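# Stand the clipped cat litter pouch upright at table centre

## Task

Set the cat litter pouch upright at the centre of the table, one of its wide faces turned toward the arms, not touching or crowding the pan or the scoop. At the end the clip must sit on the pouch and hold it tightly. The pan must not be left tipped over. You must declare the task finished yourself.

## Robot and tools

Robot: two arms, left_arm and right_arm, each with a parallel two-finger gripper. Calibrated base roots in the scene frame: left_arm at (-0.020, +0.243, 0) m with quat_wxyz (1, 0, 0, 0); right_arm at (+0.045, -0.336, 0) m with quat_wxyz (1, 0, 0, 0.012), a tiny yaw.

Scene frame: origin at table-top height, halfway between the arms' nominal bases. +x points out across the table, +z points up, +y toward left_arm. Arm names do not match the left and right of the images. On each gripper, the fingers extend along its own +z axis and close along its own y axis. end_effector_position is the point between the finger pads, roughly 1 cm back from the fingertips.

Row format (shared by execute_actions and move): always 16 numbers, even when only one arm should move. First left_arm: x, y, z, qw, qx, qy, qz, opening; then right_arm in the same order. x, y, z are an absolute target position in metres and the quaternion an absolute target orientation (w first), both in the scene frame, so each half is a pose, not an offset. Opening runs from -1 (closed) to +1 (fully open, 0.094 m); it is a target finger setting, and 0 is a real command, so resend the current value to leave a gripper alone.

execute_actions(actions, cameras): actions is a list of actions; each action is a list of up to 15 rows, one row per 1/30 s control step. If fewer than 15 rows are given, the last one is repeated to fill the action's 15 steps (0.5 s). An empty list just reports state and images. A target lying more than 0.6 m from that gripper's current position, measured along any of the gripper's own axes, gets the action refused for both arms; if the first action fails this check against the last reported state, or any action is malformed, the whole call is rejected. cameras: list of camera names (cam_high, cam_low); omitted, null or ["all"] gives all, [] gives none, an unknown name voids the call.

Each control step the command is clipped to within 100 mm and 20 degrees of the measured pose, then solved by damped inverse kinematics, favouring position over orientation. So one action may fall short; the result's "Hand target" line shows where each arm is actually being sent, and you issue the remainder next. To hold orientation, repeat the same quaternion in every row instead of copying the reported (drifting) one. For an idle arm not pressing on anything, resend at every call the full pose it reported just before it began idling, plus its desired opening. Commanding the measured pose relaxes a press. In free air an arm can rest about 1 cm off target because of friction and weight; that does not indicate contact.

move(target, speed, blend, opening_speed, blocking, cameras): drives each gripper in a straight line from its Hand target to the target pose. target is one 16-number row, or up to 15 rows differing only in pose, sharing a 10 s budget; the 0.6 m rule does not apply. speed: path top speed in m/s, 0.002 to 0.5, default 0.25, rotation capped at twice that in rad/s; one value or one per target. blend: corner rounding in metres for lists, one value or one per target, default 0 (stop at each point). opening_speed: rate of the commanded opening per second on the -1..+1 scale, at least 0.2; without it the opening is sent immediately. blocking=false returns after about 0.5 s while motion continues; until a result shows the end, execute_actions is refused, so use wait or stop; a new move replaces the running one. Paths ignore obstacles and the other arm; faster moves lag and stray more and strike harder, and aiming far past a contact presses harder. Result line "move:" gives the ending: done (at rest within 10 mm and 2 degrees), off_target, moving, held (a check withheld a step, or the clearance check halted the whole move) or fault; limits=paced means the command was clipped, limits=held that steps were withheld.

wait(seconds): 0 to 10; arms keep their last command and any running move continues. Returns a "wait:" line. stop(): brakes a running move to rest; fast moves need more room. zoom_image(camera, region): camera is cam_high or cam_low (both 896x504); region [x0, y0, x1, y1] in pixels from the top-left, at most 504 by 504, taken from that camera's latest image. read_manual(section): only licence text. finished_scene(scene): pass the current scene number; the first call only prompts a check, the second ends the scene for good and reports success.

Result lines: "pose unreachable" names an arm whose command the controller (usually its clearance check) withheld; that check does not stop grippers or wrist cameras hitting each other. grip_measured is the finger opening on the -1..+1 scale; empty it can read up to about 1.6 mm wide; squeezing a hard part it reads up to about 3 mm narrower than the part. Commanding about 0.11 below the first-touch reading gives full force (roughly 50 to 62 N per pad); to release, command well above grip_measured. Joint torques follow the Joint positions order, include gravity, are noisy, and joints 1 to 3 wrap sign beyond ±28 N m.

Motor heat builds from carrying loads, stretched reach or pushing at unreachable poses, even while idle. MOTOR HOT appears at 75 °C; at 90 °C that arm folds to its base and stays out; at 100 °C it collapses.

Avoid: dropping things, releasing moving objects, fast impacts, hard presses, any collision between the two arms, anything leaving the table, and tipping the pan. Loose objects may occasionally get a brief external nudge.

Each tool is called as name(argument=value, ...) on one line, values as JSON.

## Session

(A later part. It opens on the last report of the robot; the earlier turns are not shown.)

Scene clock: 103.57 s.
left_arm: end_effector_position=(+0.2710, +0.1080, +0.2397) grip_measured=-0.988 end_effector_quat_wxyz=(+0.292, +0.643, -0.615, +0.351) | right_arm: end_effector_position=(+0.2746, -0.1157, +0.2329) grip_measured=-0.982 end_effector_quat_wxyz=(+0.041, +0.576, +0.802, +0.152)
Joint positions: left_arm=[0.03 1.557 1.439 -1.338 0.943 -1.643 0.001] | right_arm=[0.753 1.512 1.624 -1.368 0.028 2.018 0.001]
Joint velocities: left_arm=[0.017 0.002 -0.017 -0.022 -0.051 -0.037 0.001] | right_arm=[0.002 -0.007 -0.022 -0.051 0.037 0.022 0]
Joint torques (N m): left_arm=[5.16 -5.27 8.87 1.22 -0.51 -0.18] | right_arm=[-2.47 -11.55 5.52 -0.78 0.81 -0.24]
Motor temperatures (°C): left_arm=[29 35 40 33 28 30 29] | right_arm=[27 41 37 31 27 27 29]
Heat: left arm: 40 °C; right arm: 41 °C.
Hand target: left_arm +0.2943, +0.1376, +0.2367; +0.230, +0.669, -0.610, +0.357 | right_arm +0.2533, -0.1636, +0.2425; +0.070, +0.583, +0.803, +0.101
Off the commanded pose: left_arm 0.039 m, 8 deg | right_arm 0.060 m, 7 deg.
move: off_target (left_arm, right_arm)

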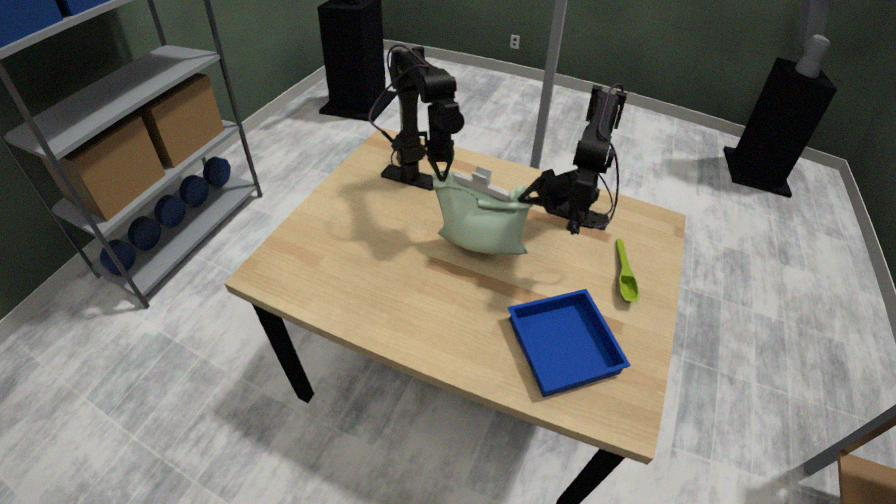

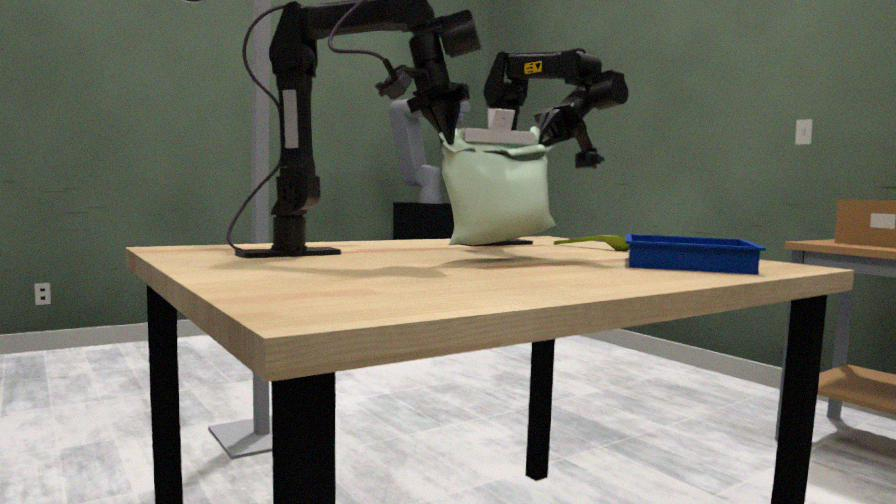

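execute_actions(actions=[])

Scene clock: 104.07 s.
left_arm: end_effector_position=(+0.2710, +0.1080, +0.2397) grip_measured=-0.988 end_effector_quat_wxyz=(+0.292, +0.643, -0.615, +0.351) | right_arm: end_effector_position=(+0.2746, -0.1157, +0.2329) grip_measured=-0.982 end_effector_quat_wxyz=(+0.041, +0.576, +0.802, +0.152)
Joint positions: left_arm=[0.03 1.557 1.439 -1.338 0.943 -1.643 0.001] | right_arm=[0.753 1.512 1.624 -1.368 0.028 2.018 0.001]
Joint velocities: left_arm=[-0.007 0.002 -0.002 0.037 0.007 0.037 0] | right_arm=[-0.002 -0.017 -0.007 -0.066 -0.022 0.022 0]
Joint torques (N m): left_arm=[5.05 -5.33 8.66 1.18 -0.49 -0.19] | right_arm=[-2.45 -11.63 5.53 -0.77 0.75 -0.28]
Motor temperatures (°C): left_arm=[29 35 40 33 28 30 29] | right_arm=[27 41 37 31 27 27 29]
Heat: left arm: 40 °C; right arm: 41 °C.
Hand target: left_arm +0.2942, +0.1376, +0.2367; +0.230, +0.669, -0.610, +0.357 | right_arm +0.2533, -0.1636, +0.2425; +0.070, +0.583, +0.803, +0.101
Tool commands: left_gripper/opening=-1.0 right_gripper/opening=-1.0
Off the commanded pose: left_arm 0.039 m, 8 deg | right_arm 0.060 m, 7 deg.

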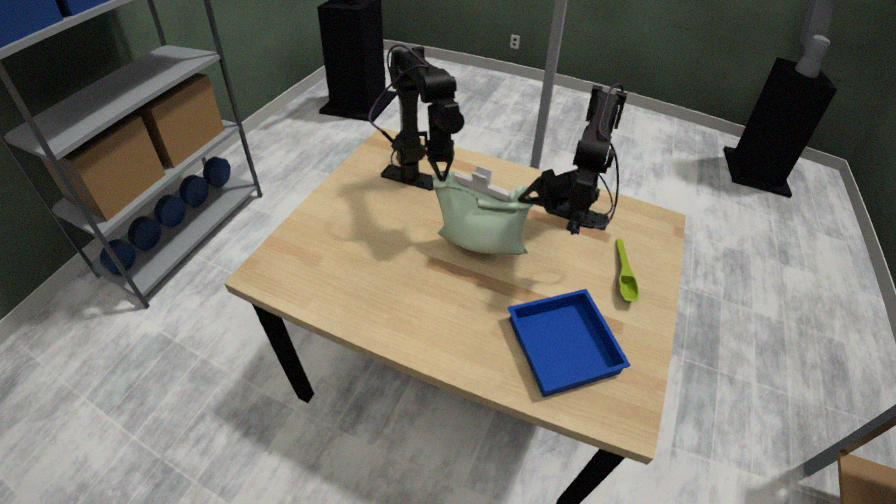

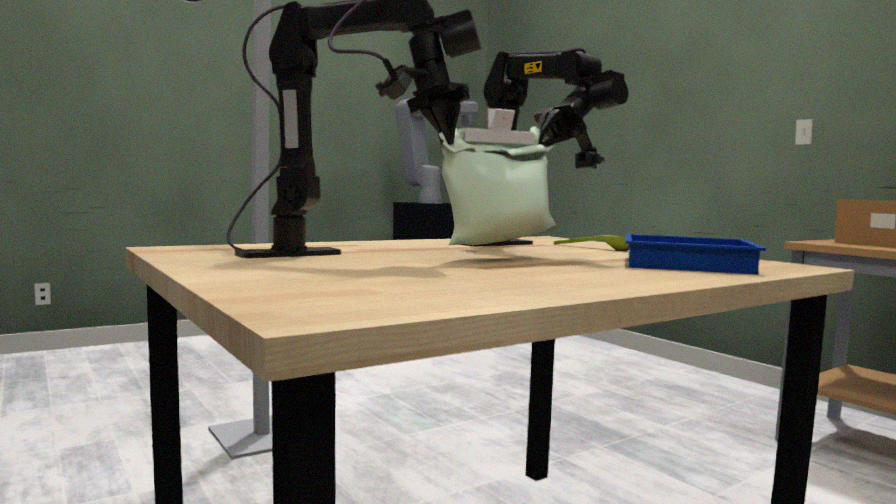

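zoom_image(camera="cam_high", region=[390, 120, 650, 310])

zoom_image(camera="cam_low", region=[400, 80, 640, 280])

Scaled by 1.938.

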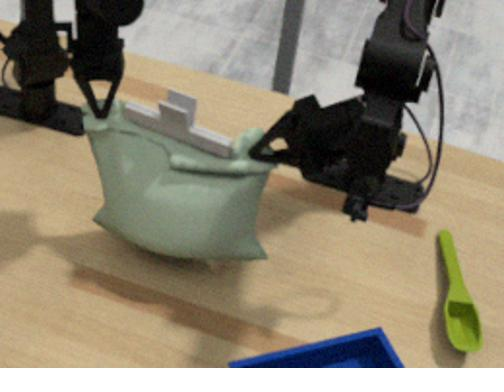

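Scaled by 2.100.

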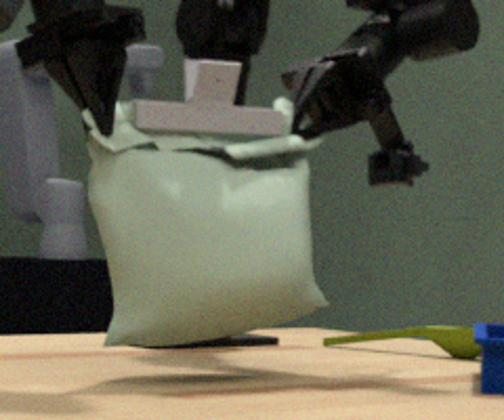

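move(target=[0.298, 0.138, 0.212, -0.2278, -0.6695, 0.6114, -0.3556, -1.0, 0.252, -0.170, 0.224, 0.0716, 0.5834, 0.8029, 0.0986, -1.0], speed=0.03)

Scene clock: 107.90 s.
left_arm: end_effector_position=(+0.2712, +0.1087, +0.2225) grip_measured=-0.988 end_effector_quat_wxyz=(+0.294, +0.643, -0.615, +0.350) | right_arm: end_effector_position=(+0.2739, -0.1149, +0.2144) grip_measured=-0.982 end_effector_quat_wxyz=(+0.038, +0.575, +0.802, +0.157)
Joint positions: left_arm=[0.034 1.557 1.37 -1.279 0.947 -1.635 0.001] | right_arm=[0.753 1.481 1.515 -1.281 0.022 2.018 0.001]
Joint velocities: left_arm=[-0.022 0.002 -0.002 -0.022 -0.066 -0.022 0] | right_arm=[-0.012 -0.002 -0.027 0.051 -0.022 -0.022 -0.003]
Joint torques (N m): left_arm=[4.85 -5.2 6.74 1.49 -0.55 -0.2] | right_arm=[-2.37 -11.33 5.33 -0.84 0.83 -0.26]
Motor temperatures (°C): left_arm=[29 34 40 33 28 30 29] | right_arm=[27 42 37 31 27 27 30]
Heat: left arm: 40 °C; right arm: 42 °C.
Hand target: left_arm +0.2956, +0.1379, +0.2132; +0.230, +0.669, -0.611, +0.356 | right_arm +0.2534, -0.1633, +0.2221; +0.070, +0.583, +0.803, +0.101
Off the commanded pose: left_arm 0.041 m, 8 deg | right_arm 0.060 m, 8 deg.
move: off_target (left_arm, right_arm)

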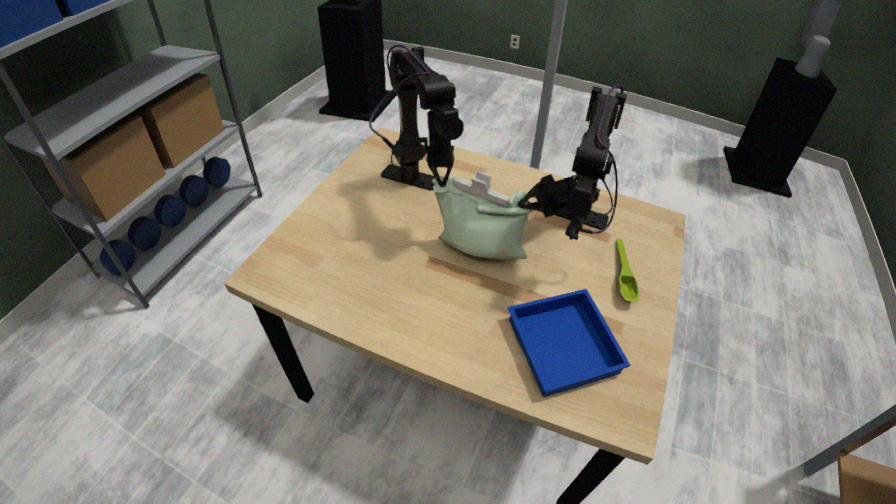

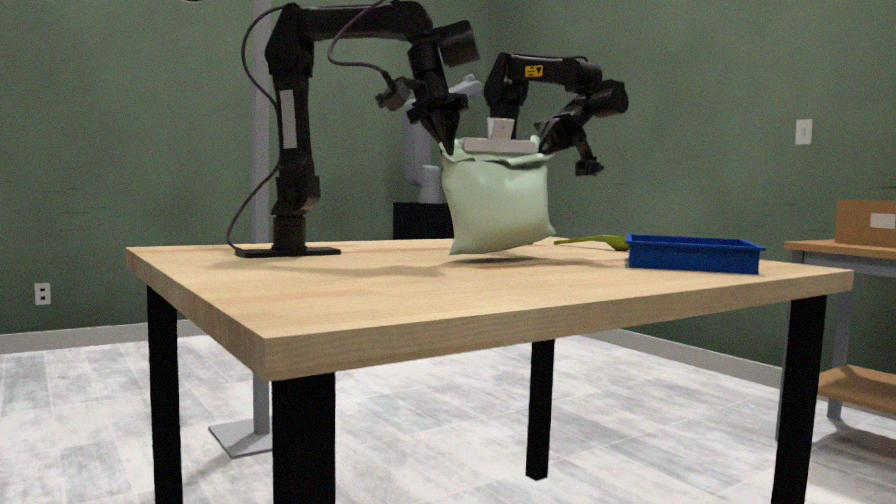

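move(target=[0.298, 0.136, 0.184, -0.2278, -0.6695, 0.6114, -0.3556, -1.0, 0.252, -0.168, 0.203, 0.0716, 0.5834, 0.8029, 0.0986, -1.0], speed=0.03)

zoom_image(camera="cam_low", region=[400, 80, 640, 280])

Scene clock: 109.50 s.
left_arm: end_effector_position=(+0.2725, +0.1074, +0.1976) grip_measured=-0.988 end_effector_quat_wxyz=(+0.296, +0.639, -0.613, +0.357) | right_arm: end_effector_position=(+0.2740, -0.1148, +0.1968) grip_measured=-0.982 end_effector_quat_wxyz=(+0.039, +0.575, +0.801, +0.162)
Joint positions: left_arm=[0.034 1.557 1.262 -1.163 0.96 -1.637 0.001] | right_arm=[0.753 1.457 1.419 -1.199 0.022 2.018 0.001]
Joint velocities: left_arm=[-0.012 -0.002 0.002 -0.007 0.095 -0.066 0] | right_arm=[0.002 0.007 0.017 -0.022 -0.051 -0.051 0]
Joint torques (N m): left_arm=[4.29 -5.5 6.19 1.47 -0.71 -0.27] | right_arm=[-1.89 -10.67 5.42 -0.79 0.83 -0.22]
Motor temperatures (°C): left_arm=[30 34 40 33 28 30 29] | right_arm=[27 42 36 31 27 27 30]
Heat: left arm: 40 °C; right arm: 42 °C.
Hand target: left_arm +0.2955, +0.1360, +0.1856; +0.231, +0.669, -0.611, +0.356 | right_arm +0.2537, -0.1616, +0.2015; +0.070, +0.582, +0.804, +0.101
Off the commanded pose: left_arm 0.041 m, 9 deg | right_arm 0.058 m, 8 deg.
move: off_target (left_arm, right_arm)

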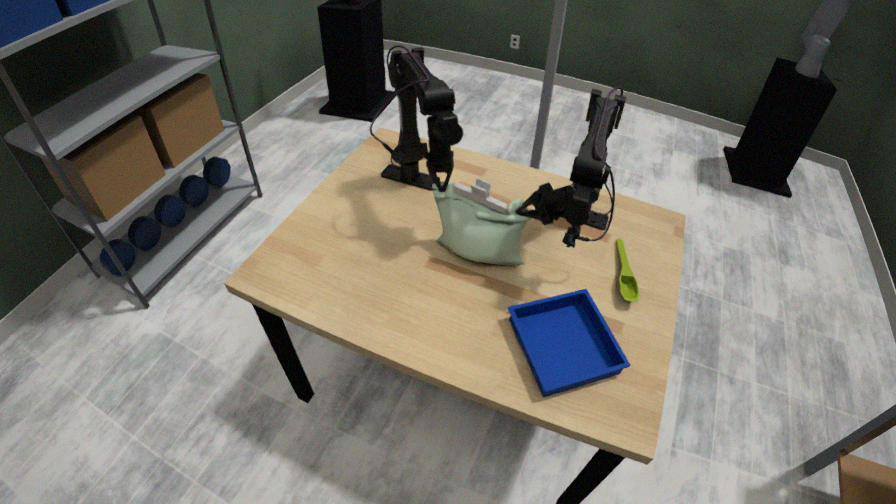

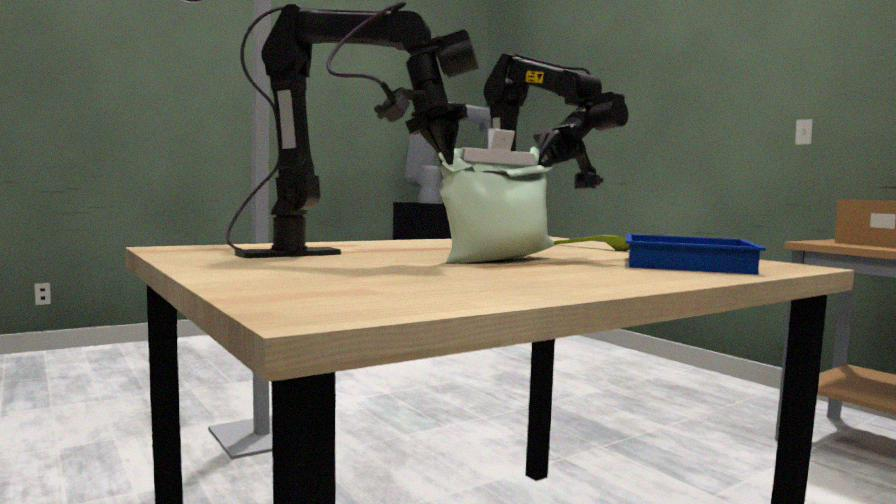

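Scaled by 2.100.

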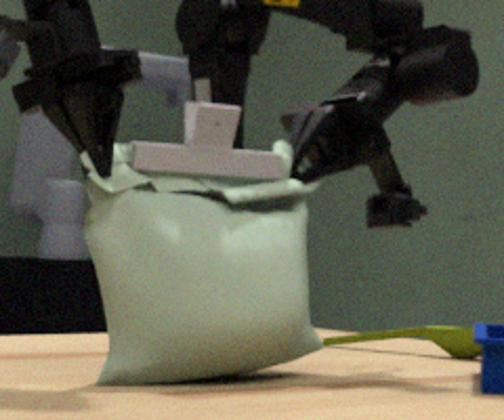

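move(target=[0.296, 0.132, 0.168, -0.2278, -0.6695, 0.6114, -0.3556, -1.0, 0.255, -0.160, 0.186, 0.0716, 0.5834, 0.8029, 0.0986, -1.0], speed=0.03)

zoom_image(camera="cam_low", region=[400, 80, 640, 280])

zoom_image(camera="cam_high", region=[390, 120, 650, 310])

Scene clock: 112.43 s.
left_arm: end_effector_position=(+0.2760, +0.1071, +0.1840) grip_measured=-0.988 end_effector_quat_wxyz=(+0.293, +0.641, -0.610, +0.363) | right_arm: end_effector_position=(+0.2773, -0.1116, +0.1883) grip_measured=-0.982 end_effector_quat_wxyz=(+0.041, +0.575, +0.799, +0.170)
Joint positions: left_arm=[0.034 1.557 1.204 -1.076 0.964 -1.66 0.001] | right_arm=[0.753 1.452 1.374 -1.142 0.022 2.02 0.001]
Joint velocities: left_arm=[-0.007 0.032 0.002 0.007 0.022 0.022 -0.001] | right_arm=[-0.002 -0.007 -0.007 -0.007 -0.051 0.007 0]
Joint torques (N m): left_arm=[3.6 -5.79 5.48 1.49 -0.78 -0.24] | right_arm=[-0.84 -9.16 4.86 -0.69 0.85 -0.13]
Motor temperatures (°C): left_arm=[30 33 39 34 29 30 29] | right_arm=[27 42 36 31 27 27 30]
Heat: left arm: 39 °C; right arm: 42 °C.
Hand target: left_arm +0.2942, +0.1320, +0.1693; +0.232, +0.668, -0.611, +0.356 | right_arm +0.2569, -0.1548, +0.1859; +0.070, +0.582, +0.804, +0.101
Off the commanded pose: left_arm 0.036 m, 8 deg | right_arm 0.053 m, 9 deg.
move: off_target (left_arm, right_arm)

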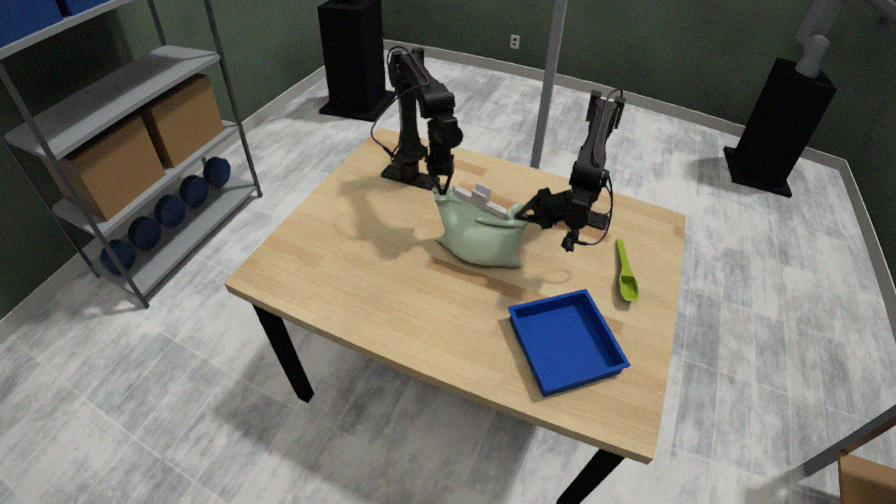

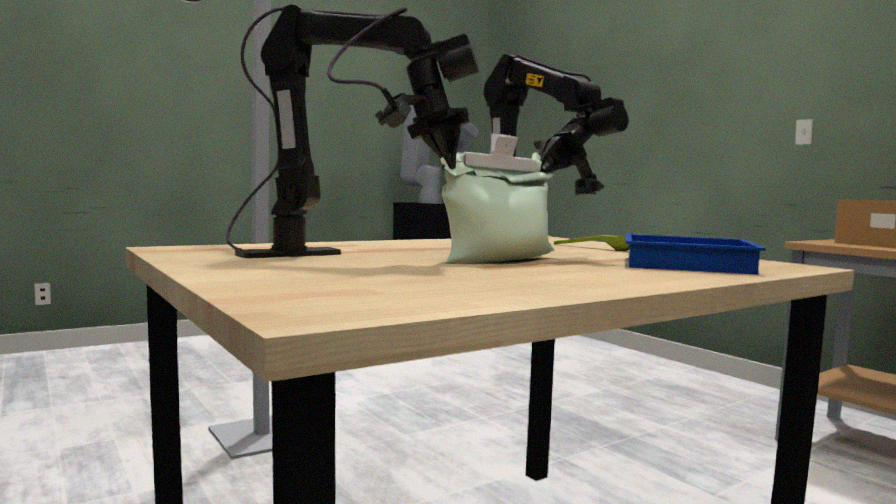

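Scaled by 2.100.

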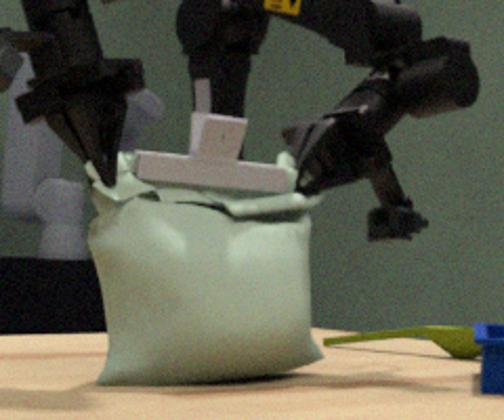

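Scaled by 1.938.

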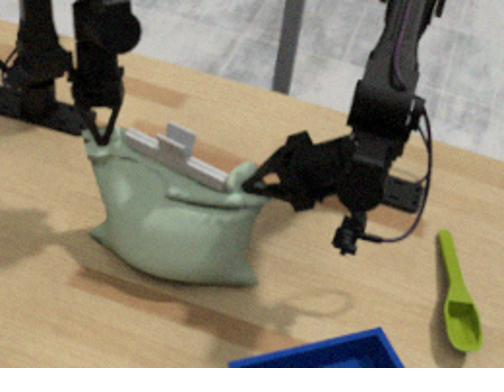

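move(target=[0.280, 0.113, 0.176, -0.2278, -0.6695, 0.6114, -0.3556, -1.0, 0.270, -0.128, 0.186, 0.0716, 0.5834, 0.8029, 0.0986, -1.0], speed=0.03)

zoom_image(camera="cam_low", region=[400, 80, 640, 280])

zoom_image(camera="cam_high", region=[390, 120, 650, 310])

Scene clock: 114.97 s.
left_arm: end_effector_position=(+0.2711, +0.1051, +0.1797) grip_measured=-0.988 end_effector_quat_wxyz=(+0.264, +0.660, -0.607, +0.354) | right_arm: end_effector_position=(+0.2760, -0.1086, +0.1844) grip_measured=-0.982 end_effector_quat_wxyz=(+0.051, +0.582, +0.799, +0.140)
Joint positions: left_arm=[0.002 1.487 1.147 -0.998 0.893 -1.765 0.001] | right_arm=[0.784 1.507 1.426 -1.196 0.063 2.059 0.001]
Joint velocities: left_arm=[-0.017 -0.017 -0.007 0.007 -0.051 -0.051 0] | right_arm=[0.012 -0.017 0.002 -0.037 -0.037 -0.051 -0.001]
Joint torques (N m): left_arm=[0.29 -6.48 5.67 1.35 -0.25 -0.2] | right_arm=[0.09 -5.42 8.61 -0.16 0.52 -0.13]
Motor temperatures (°C): left_arm=[29 33 39 34 29 30 29] | right_arm=[27 42 36 31 27 27 30]
Heat: left arm: 39 °C; right arm: 42 °C.
Hand target: left_arm +0.2795, +0.1129, +0.1760; +0.229, +0.668, -0.612, +0.356 | right_arm +0.2701, -0.1271, +0.1857; +0.071, +0.583, +0.803, +0.101
Off the commanded pose: left_arm 0.012 m, 4 deg | right_arm 0.020 m, 5 deg.
move: off_target (left_arm, right_arm)

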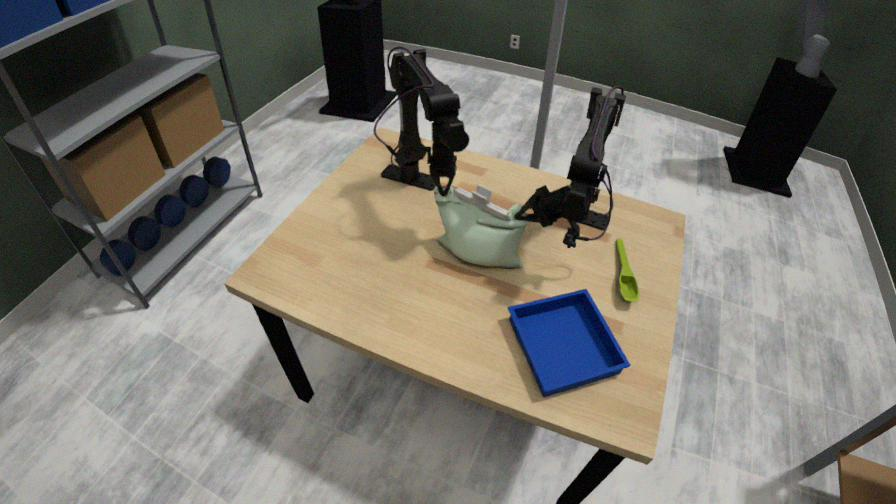

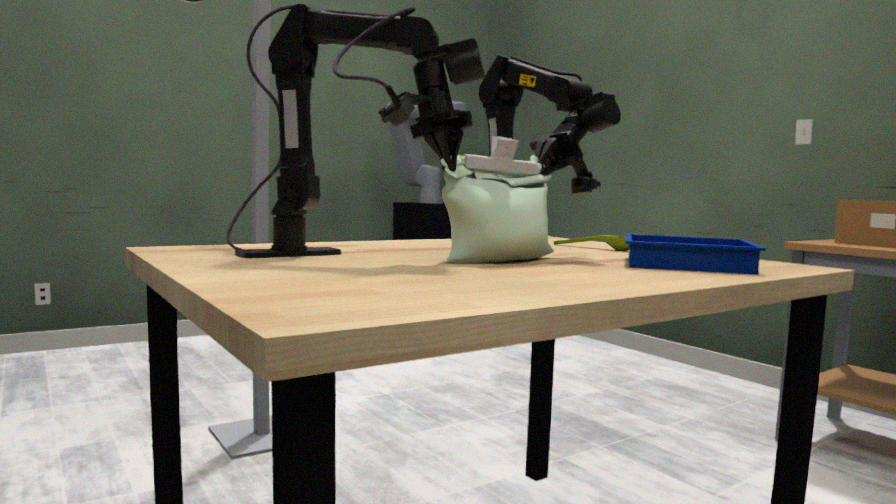

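Scaled by 2.100.

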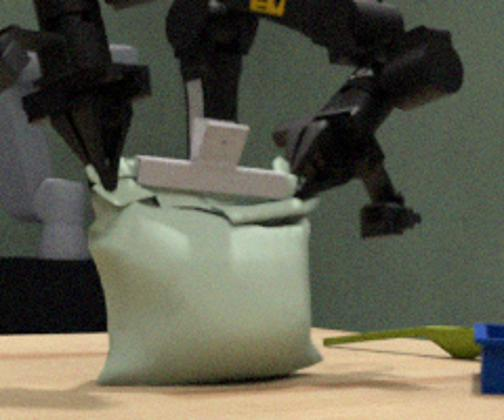

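Scaled by 1.938.

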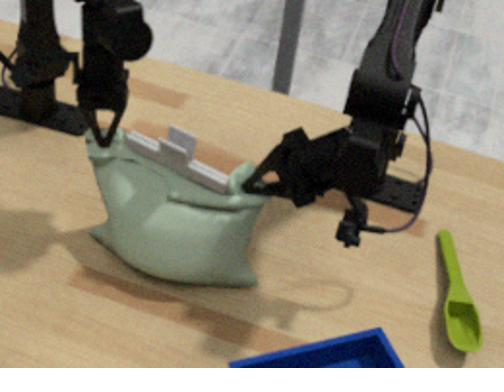

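move(target=[0.276, 0.109, 0.178, -0.2278, -0.6695, 0.6114, -0.3556, -0.6, 0.273, -0.118, 0.185, 0.0716, 0.5834, 0.8029, 0.0986, -1.0], speed=0.03, opening_speed=0.4)

zoom_image(camera="cam_low", region=[400, 80, 640, 280])

zoom_image(camera="cam_high", region=[390, 120, 650, 310])

Scene clock: 116.57 s.
left_arm: end_effector_position=(+0.2769, +0.1098, +0.1785) grip_measured=-0.601 end_effector_quat_wxyz=(+0.235, +0.670, -0.609, +0.355) | right_arm: end_effector_position=(+0.2742, -0.1078, +0.1829) grip_measured=-0.982 end_effector_quat_wxyz=(+0.053, +0.584, +0.800, +0.123)
Joint positions: left_arm=[-0.003 1.464 1.138 -0.955 0.842 -1.8 0.019] | right_arm=[0.798 1.536 1.456 -1.232 0.076 2.073 0.001]
Joint velocities: left_arm=[-0.007 0.017 -0.007 0.007 -0.037 -0.007 0] | right_arm=[0.002 0.012 0.012 -0.037 0.007 -0.007 0]
Joint torques (N m): left_arm=[-0.79 -6.39 5.55 1.1 0.27 -0.1] | right_arm=[0.29 -5.27 8.06 0.09 0.45 -0.05]
Motor temperatures (°C): left_arm=[29 33 38 34 29 30 29] | right_arm=[27 41 36 31 27 27 30]
Heat: left arm: 38 °C; right arm: 41 °C.
Hand target: left_arm +0.2757, +0.1089, +0.1775; +0.228, +0.669, -0.612, +0.355 | right_arm +0.2729, -0.1177, +0.1848; +0.071, +0.583, +0.803, +0.100
Off the commanded pose: left_arm 0.001 m, 1 deg | right_arm 0.010 m, 4 deg.
move: off_target (right_arm)

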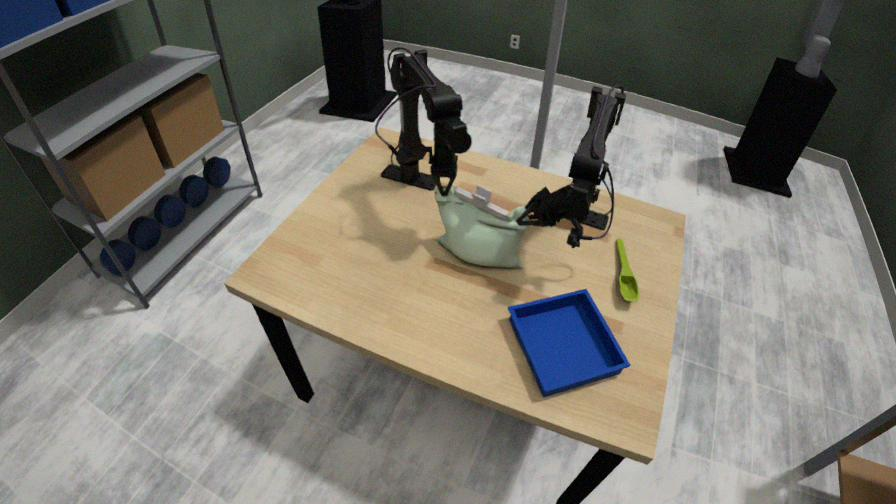

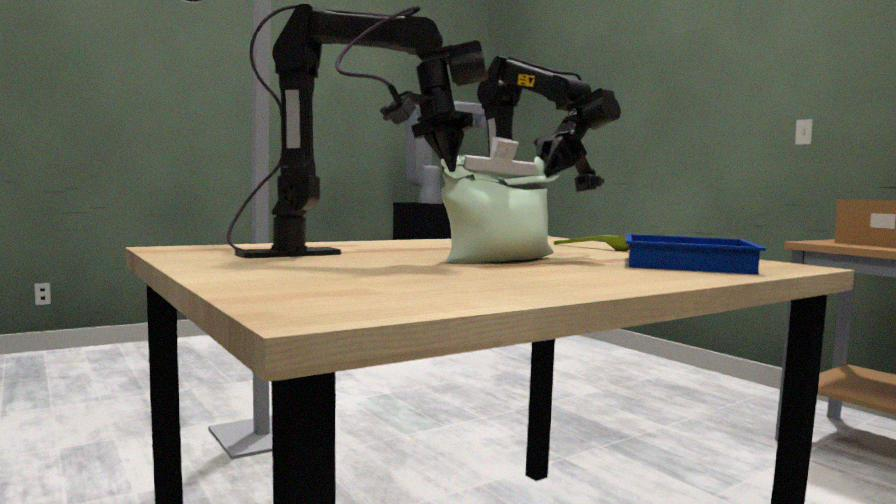

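Scaled by 2.100.

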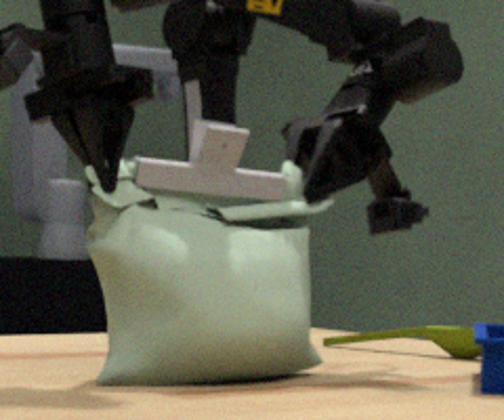

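Scaled by 1.938.

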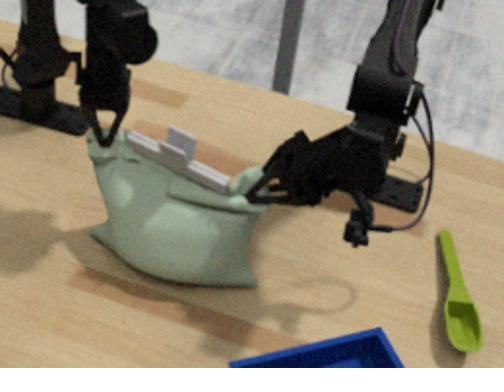

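move(target=[0.2617, 0.165, 0.226, -0.2278, -0.6695, 0.6114, -0.3556, -0.6, 0.273, -0.118, 0.185, 0.0716, 0.5834, 0.8029, 0.0986, -1.0], speed=0.04)

zoom_image(camera="cam_low", region=[400, 80, 640, 280])

zoom_image(camera="cam_high", region=[390, 120, 650, 310])

Scene clock: 119.43 s.
left_arm: end_effector_position=(+0.2614, +0.1645, +0.2219) grip_measured=-0.601 end_effector_quat_wxyz=(+0.225, +0.671, -0.610, +0.355) | right_arm: end_effector_position=(+0.2696, -0.1115, +0.1815) grip_measured=-0.983 end_effector_quat_wxyz=(+0.052, +0.584, +0.802, +0.111)
Joint positions: left_arm=[0.209 1.477 1.34 -1.365 0.865 -1.488 0.019] | right_arm=[0.8 1.536 1.456 -1.256 0.076 2.073 0.001]
Joint velocities: left_arm=[0.007 -0.027 -0.012 -0.007 0.007 -0.095 0.001] | right_arm=[0.012 -0.012 -0.017 -0.066 0.037 -0.037 0.001]
Joint torques (N m): left_arm=[0.46 -3.95 8.2 0.35 0.62 0.09] | right_arm=[0.02 -4.9 8.29 0.27 0.48 -0.02]
Motor temperatures (°C): left_arm=[29 33 39 33 29 30 29] | right_arm=[27 41 37 31 27 27 30]
Heat: left arm: 39 °C; right arm: 41 °C.
Hand target: left_arm +0.2636, +0.1648, +0.2272; +0.228, +0.669, -0.609, +0.360 | right_arm +0.2728, -0.1179, +0.1848; +0.071, +0.584, +0.803, +0.099
Off the commanded pose: left_arm 0.004 m, 0 deg | right_arm 0.008 m, 3 deg.
move: off_target (right_arm)

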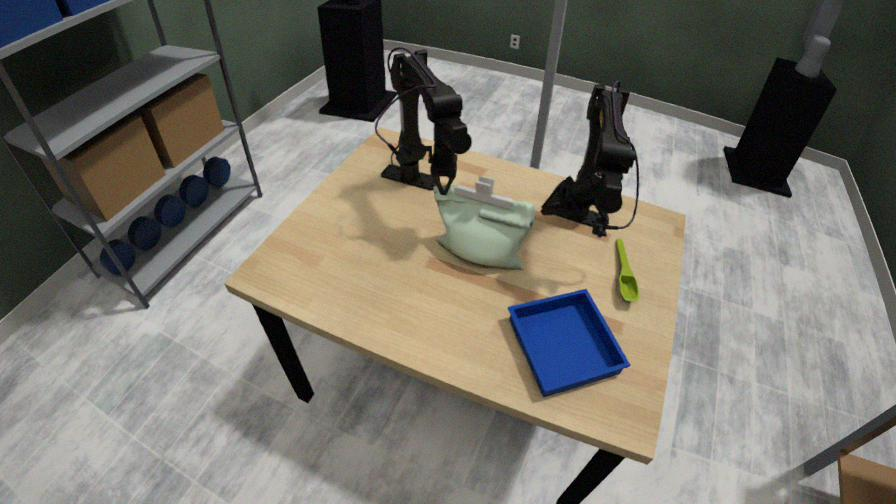

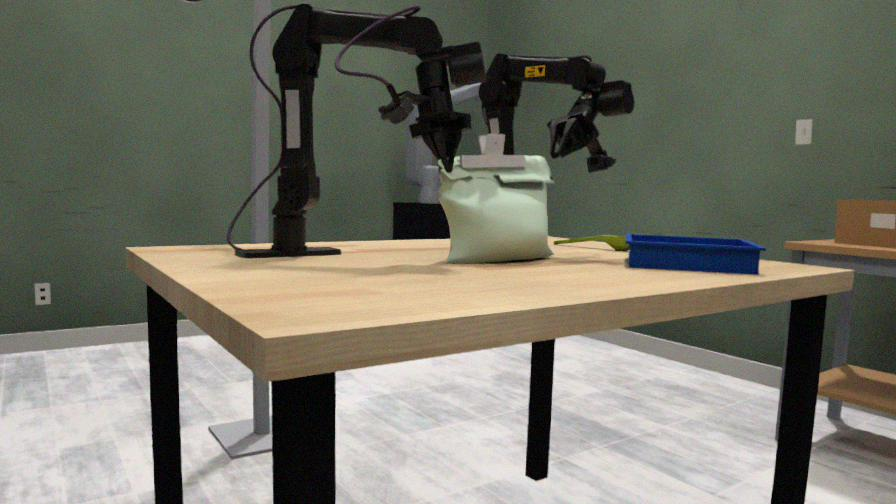

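Scaled by 2.100.

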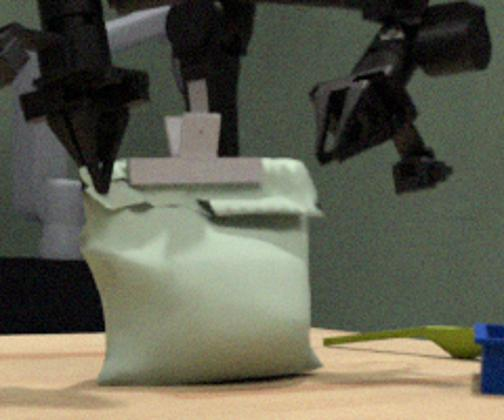

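Scaled by 1.938.

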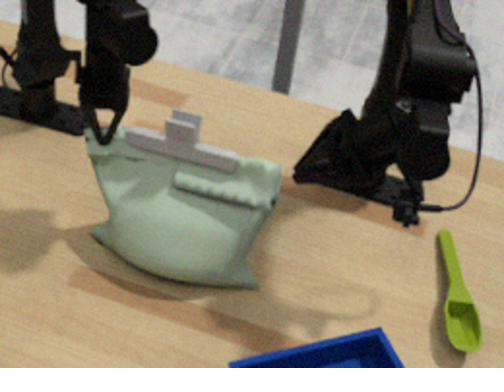

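move(target=[0.2617, 0.165, 0.226, -0.2278, -0.6695, 0.6114, -0.3556, -0.6, 0.2705, -0.1145, 0.182, 0.0716, 0.5834, 0.8029, 0.0986, -0.6], speed=0.03, opening_speed=0.4)

zoom_image(camera="cam_low", region=[400, 80, 640, 280])

zoom_image(camera="cam_high", region=[390, 120, 650, 310])

Scene clock: 122.00 s.
left_arm: end_effector_position=(+0.2601, +0.1642, +0.2218) grip_measured=-0.601 end_effector_quat_wxyz=(+0.227, +0.671, -0.611, +0.354) | right_arm: end_effector_position=(+0.2705, -0.1129, +0.1818) grip_measured=-0.602 end_effector_quat_wxyz=(+0.063, +0.584, +0.802, +0.109)
Joint positions: left_arm=[0.209 1.477 1.34 -1.371 0.865 -1.482 0.019] | right_arm=[0.809 1.536 1.456 -1.258 0.102 2.082 0.019]
Joint velocities: left_arm=[-0.007 0.007 -0.002 -0.066 -0.051 0.022 0] | right_arm=[-0.007 0.007 -0.007 -0.007 0.037 0.051 0]
Joint torques (N m): left_arm=[0.36 -3.9 8.29 0.36 0.51 0.07] | right_arm=[0.76 -4.71 7.3 0.37 0.24 -0.01]
Motor temperatures (°C): left_arm=[29 33 38 33 29 30 29] | right_arm=[27 40 37 30 27 27 30]
Heat: left arm: 38 °C; right arm: 40 °C.
Hand target: left_arm +0.2618, +0.1650, +0.2260; +0.227, +0.670, -0.611, +0.356 | right_arm +0.2704, -0.1145, +0.1818; +0.071, +0.583, +0.803, +0.099
Off the commanded pose: left_arm 0.005 m, 0 deg | right_arm 0.002 m, 2 deg.
move: done

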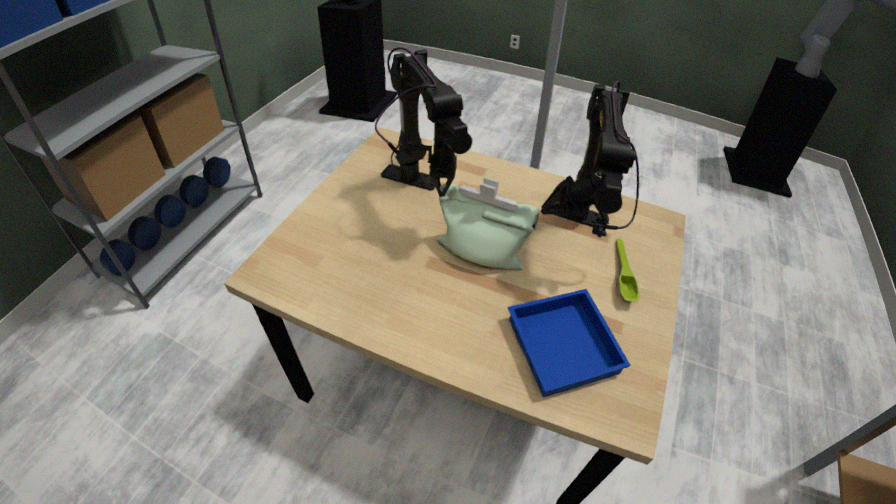

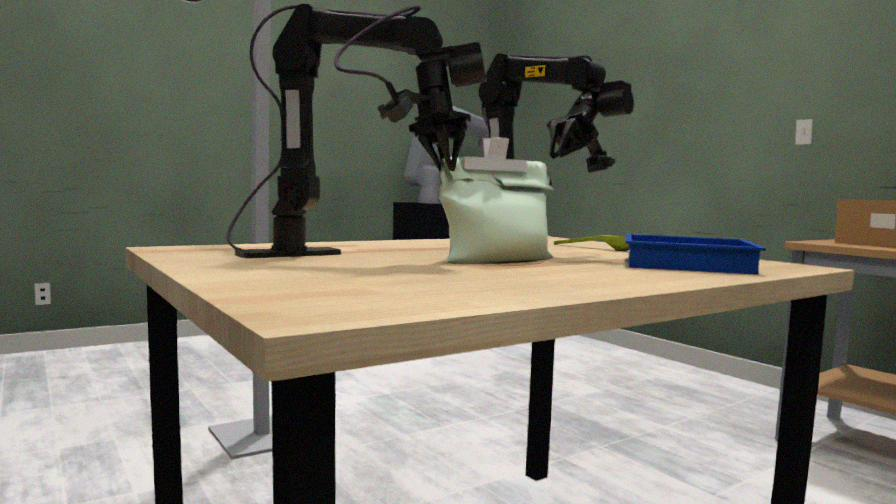

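Scaled by 2.100.

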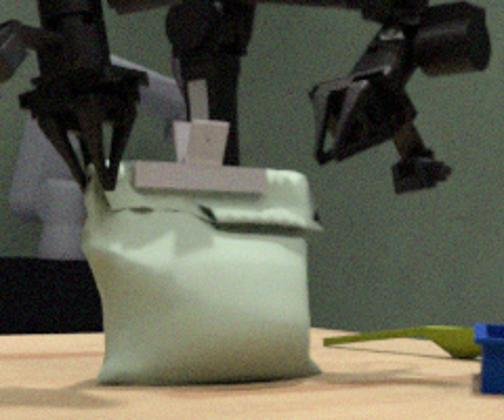

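Scaled by 1.938.

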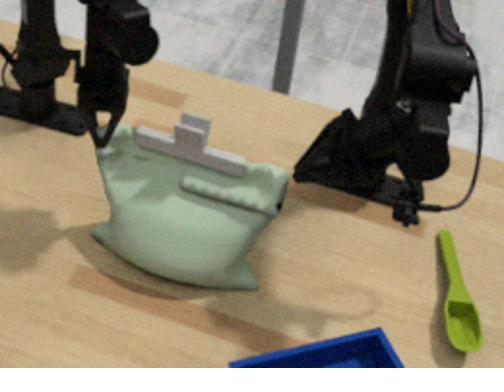

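move(target=[0.2465, 0.225, 0.277, -0.2278, -0.6695, 0.6114, -0.3556, -0.6, 0.2525, -0.1225, 0.2605, 0.0716, 0.5834, 0.8029, 0.0986, -0.6], speed=0.04)

zoom_image(camera="cam_low", region=[400, 80, 640, 280])

zoom_image(camera="cam_high", region=[390, 120, 650, 310])

Scene clock: 124.63 s.
left_arm: end_effector_position=(+0.2508, +0.2252, +0.2664) grip_measured=-0.601 end_effector_quat_wxyz=(+0.158, +0.701, -0.577, +0.389) | right_arm: end_effector_position=(+0.2550, -0.1189, +0.2497) grip_measured=-0.602 end_effector_quat_wxyz=(+0.063, +0.579, +0.805, +0.113)
Joint positions: left_arm=[0.456 1.437 1.485 -1.571 0.865 -1.329 0.019] | right_arm=[0.836 1.554 1.755 -1.535 0.105 2.094 0.019]
Joint velocities: left_arm=[-0.002 -0.002 0.007 -0.037 0.051 -0.022 0.001] | right_arm=[0.002 0.012 -0.002 -0.037 -0.037 0.051 0]
Joint torques (N m): left_arm=[0.29 -5.56 7.8 0.34 0.56 0.08] | right_arm=[0.64 -6.76 7.79 0.33 0.21 0.05]
Motor temperatures (°C): left_arm=[29 33 38 33 29 30 29] | right_arm=[27 40 37 30 27 27 29]
Heat: left arm: 38 °C; right arm: 40 °C.
Hand target: left_arm +0.2484, +0.2243, +0.2766; +0.147, +0.695, -0.581, +0.397 | right_arm +0.2520, -0.1227, +0.2597; +0.071, +0.577, +0.805, +0.119
Off the commanded pose: left_arm 0.011 m, 10 deg | right_arm 0.012 m, 2 deg.
joint sent to its limit (left arm) — joint 4 (wrist pitch), lower limit. The joint targets are off in orientation, not in position.
joint sent to its limit (right arm) — joint 4 (wrist pitch), lower limit; joint 6 (wrist roll), upper limit. The joint targets still meet the commanded pose.
move: off_target (left_arm, right_arm)

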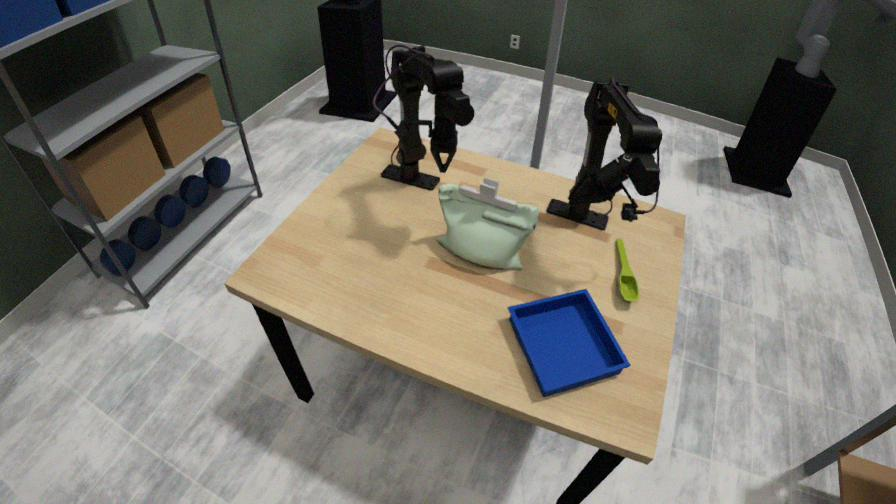

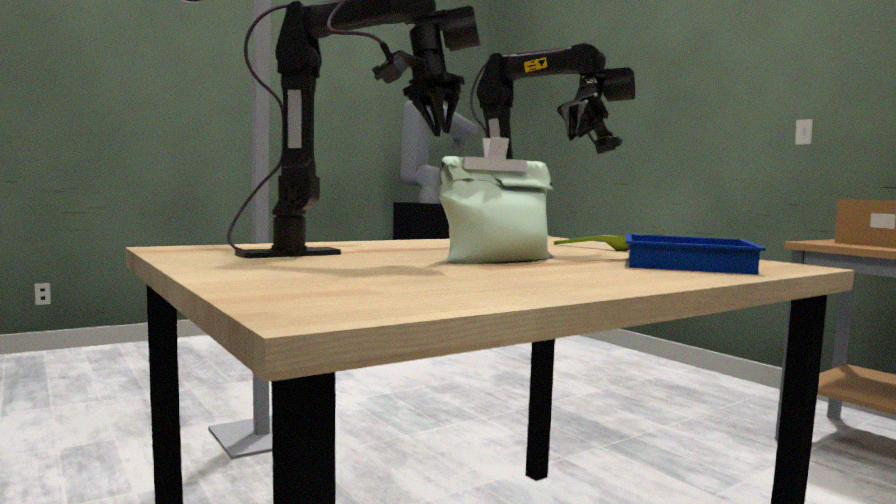

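Scaled by 2.100.

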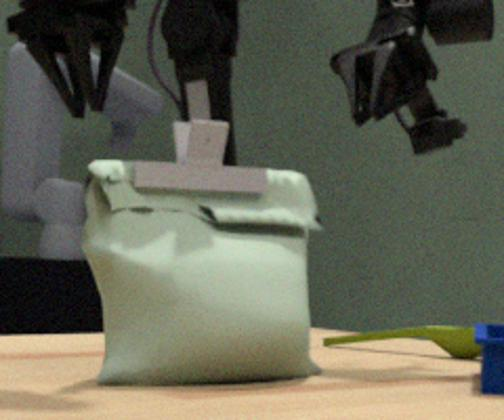

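Scaled by 1.938.

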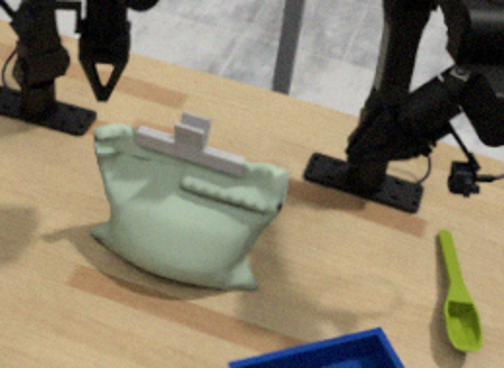

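move(target=[[0.235, 0.27, 0.27, 0.1725, -0.5470, 0.7812, -0.2463, -0.6, 0.25, -0.18, 0.275, 0.1353, 0.5426, 0.8043, 0.2006, -0.6], [0.235, 0.27, 0.27, 0.1725, -0.5470, 0.7812, -0.2463, -0.6, 0.275, -0.28, 0.27, 0.1353, 0.5426, 0.8043, 0.2006, -0.6]], speed=0.1, blend=0.03)

zoom_image(camera="cam_low", region=[400, 80, 640, 280])

zoom_image(camera="cam_high", region=[390, 120, 650, 310])

Scene clock: 132.37 s.
left_arm: end_effector_position=(+0.2361, +0.2699, +0.2663) grip_measured=-0.601 end_effector_quat_wxyz=(+0.165, -0.552, +0.778, -0.250) | right_arm: end_effector_position=(+0.2780, -0.2798, +0.2751) grip_measured=-0.602 end_effector_quat_wxyz=(+0.143, +0.540, +0.803, +0.207)
Joint positions: left_arm=[0.374 1.168 1.395 -1.326 0.398 -0.957 0.019] | right_arm=[0.127 1.132 1.456 -1.398 -0.108 1.363 0.019]
Joint velocities: left_arm=[-0.002 -0.012 -0.012 -0.11 0.007 0.022 0.001] | right_arm=[0.002 -0.012 -0.012 -0.007 -0.051 -0.022 -0.001]
Joint torques (N m): left_arm=[-0.46 -3.26 5.22 1.36 0.15 0.07] | right_arm=[-0.73 -2.5 4.38 0.99 -0.11 -0.15]
Motor temperatures (°C): left_arm=[29 33 38 33 29 30 29] | right_arm=[27 39 36 31 27 27 29]
Heat: left arm: 38 °C; right arm: 39 °C.
Hand target: left_arm +0.2349, +0.2693, +0.2670; +0.174, -0.545, +0.782, -0.248 | right_arm +0.2750, -0.2821, +0.2720; +0.142, +0.539, +0.805, +0.203
Off the commanded pose: left_arm 0.004 m, 1 deg | right_arm 0.006 m, 1 deg.
move: done

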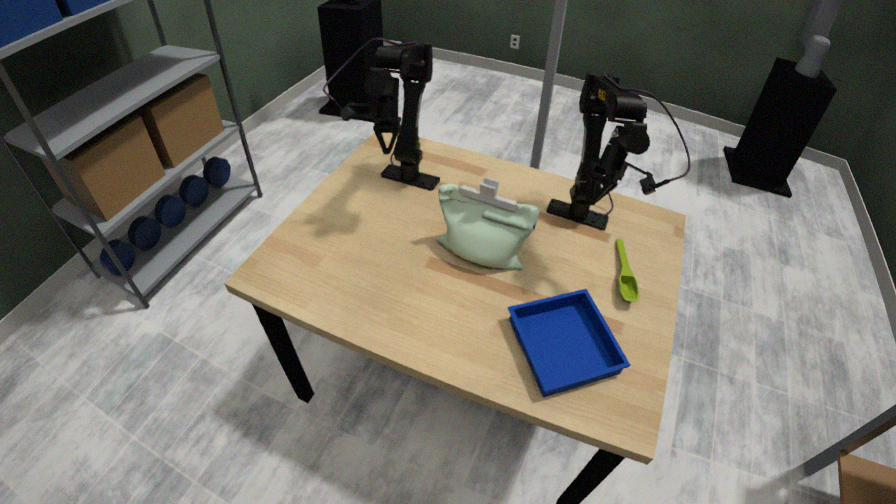

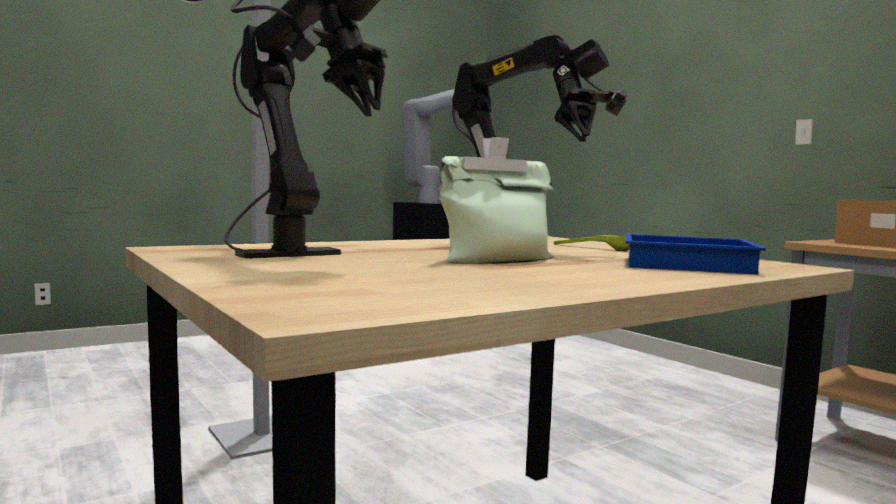

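Scaled by 2.100.

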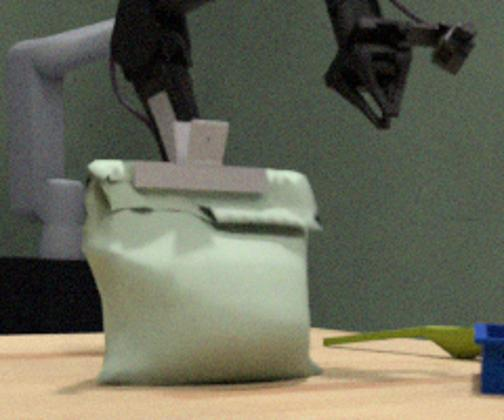

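Scaled by 1.938.

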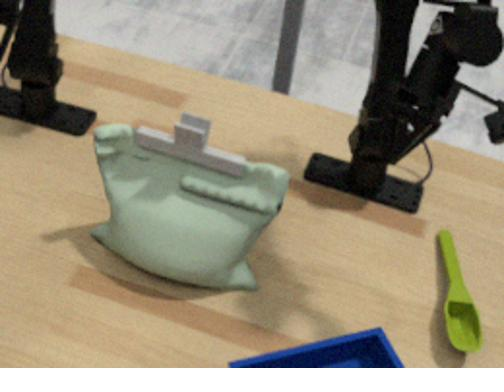

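finished_scene(scene=2)

This call ended nothing. Check each condition of the task against the scene as it is now, look again where you are not sure, and mend what is not met. Then call finished_scene again.


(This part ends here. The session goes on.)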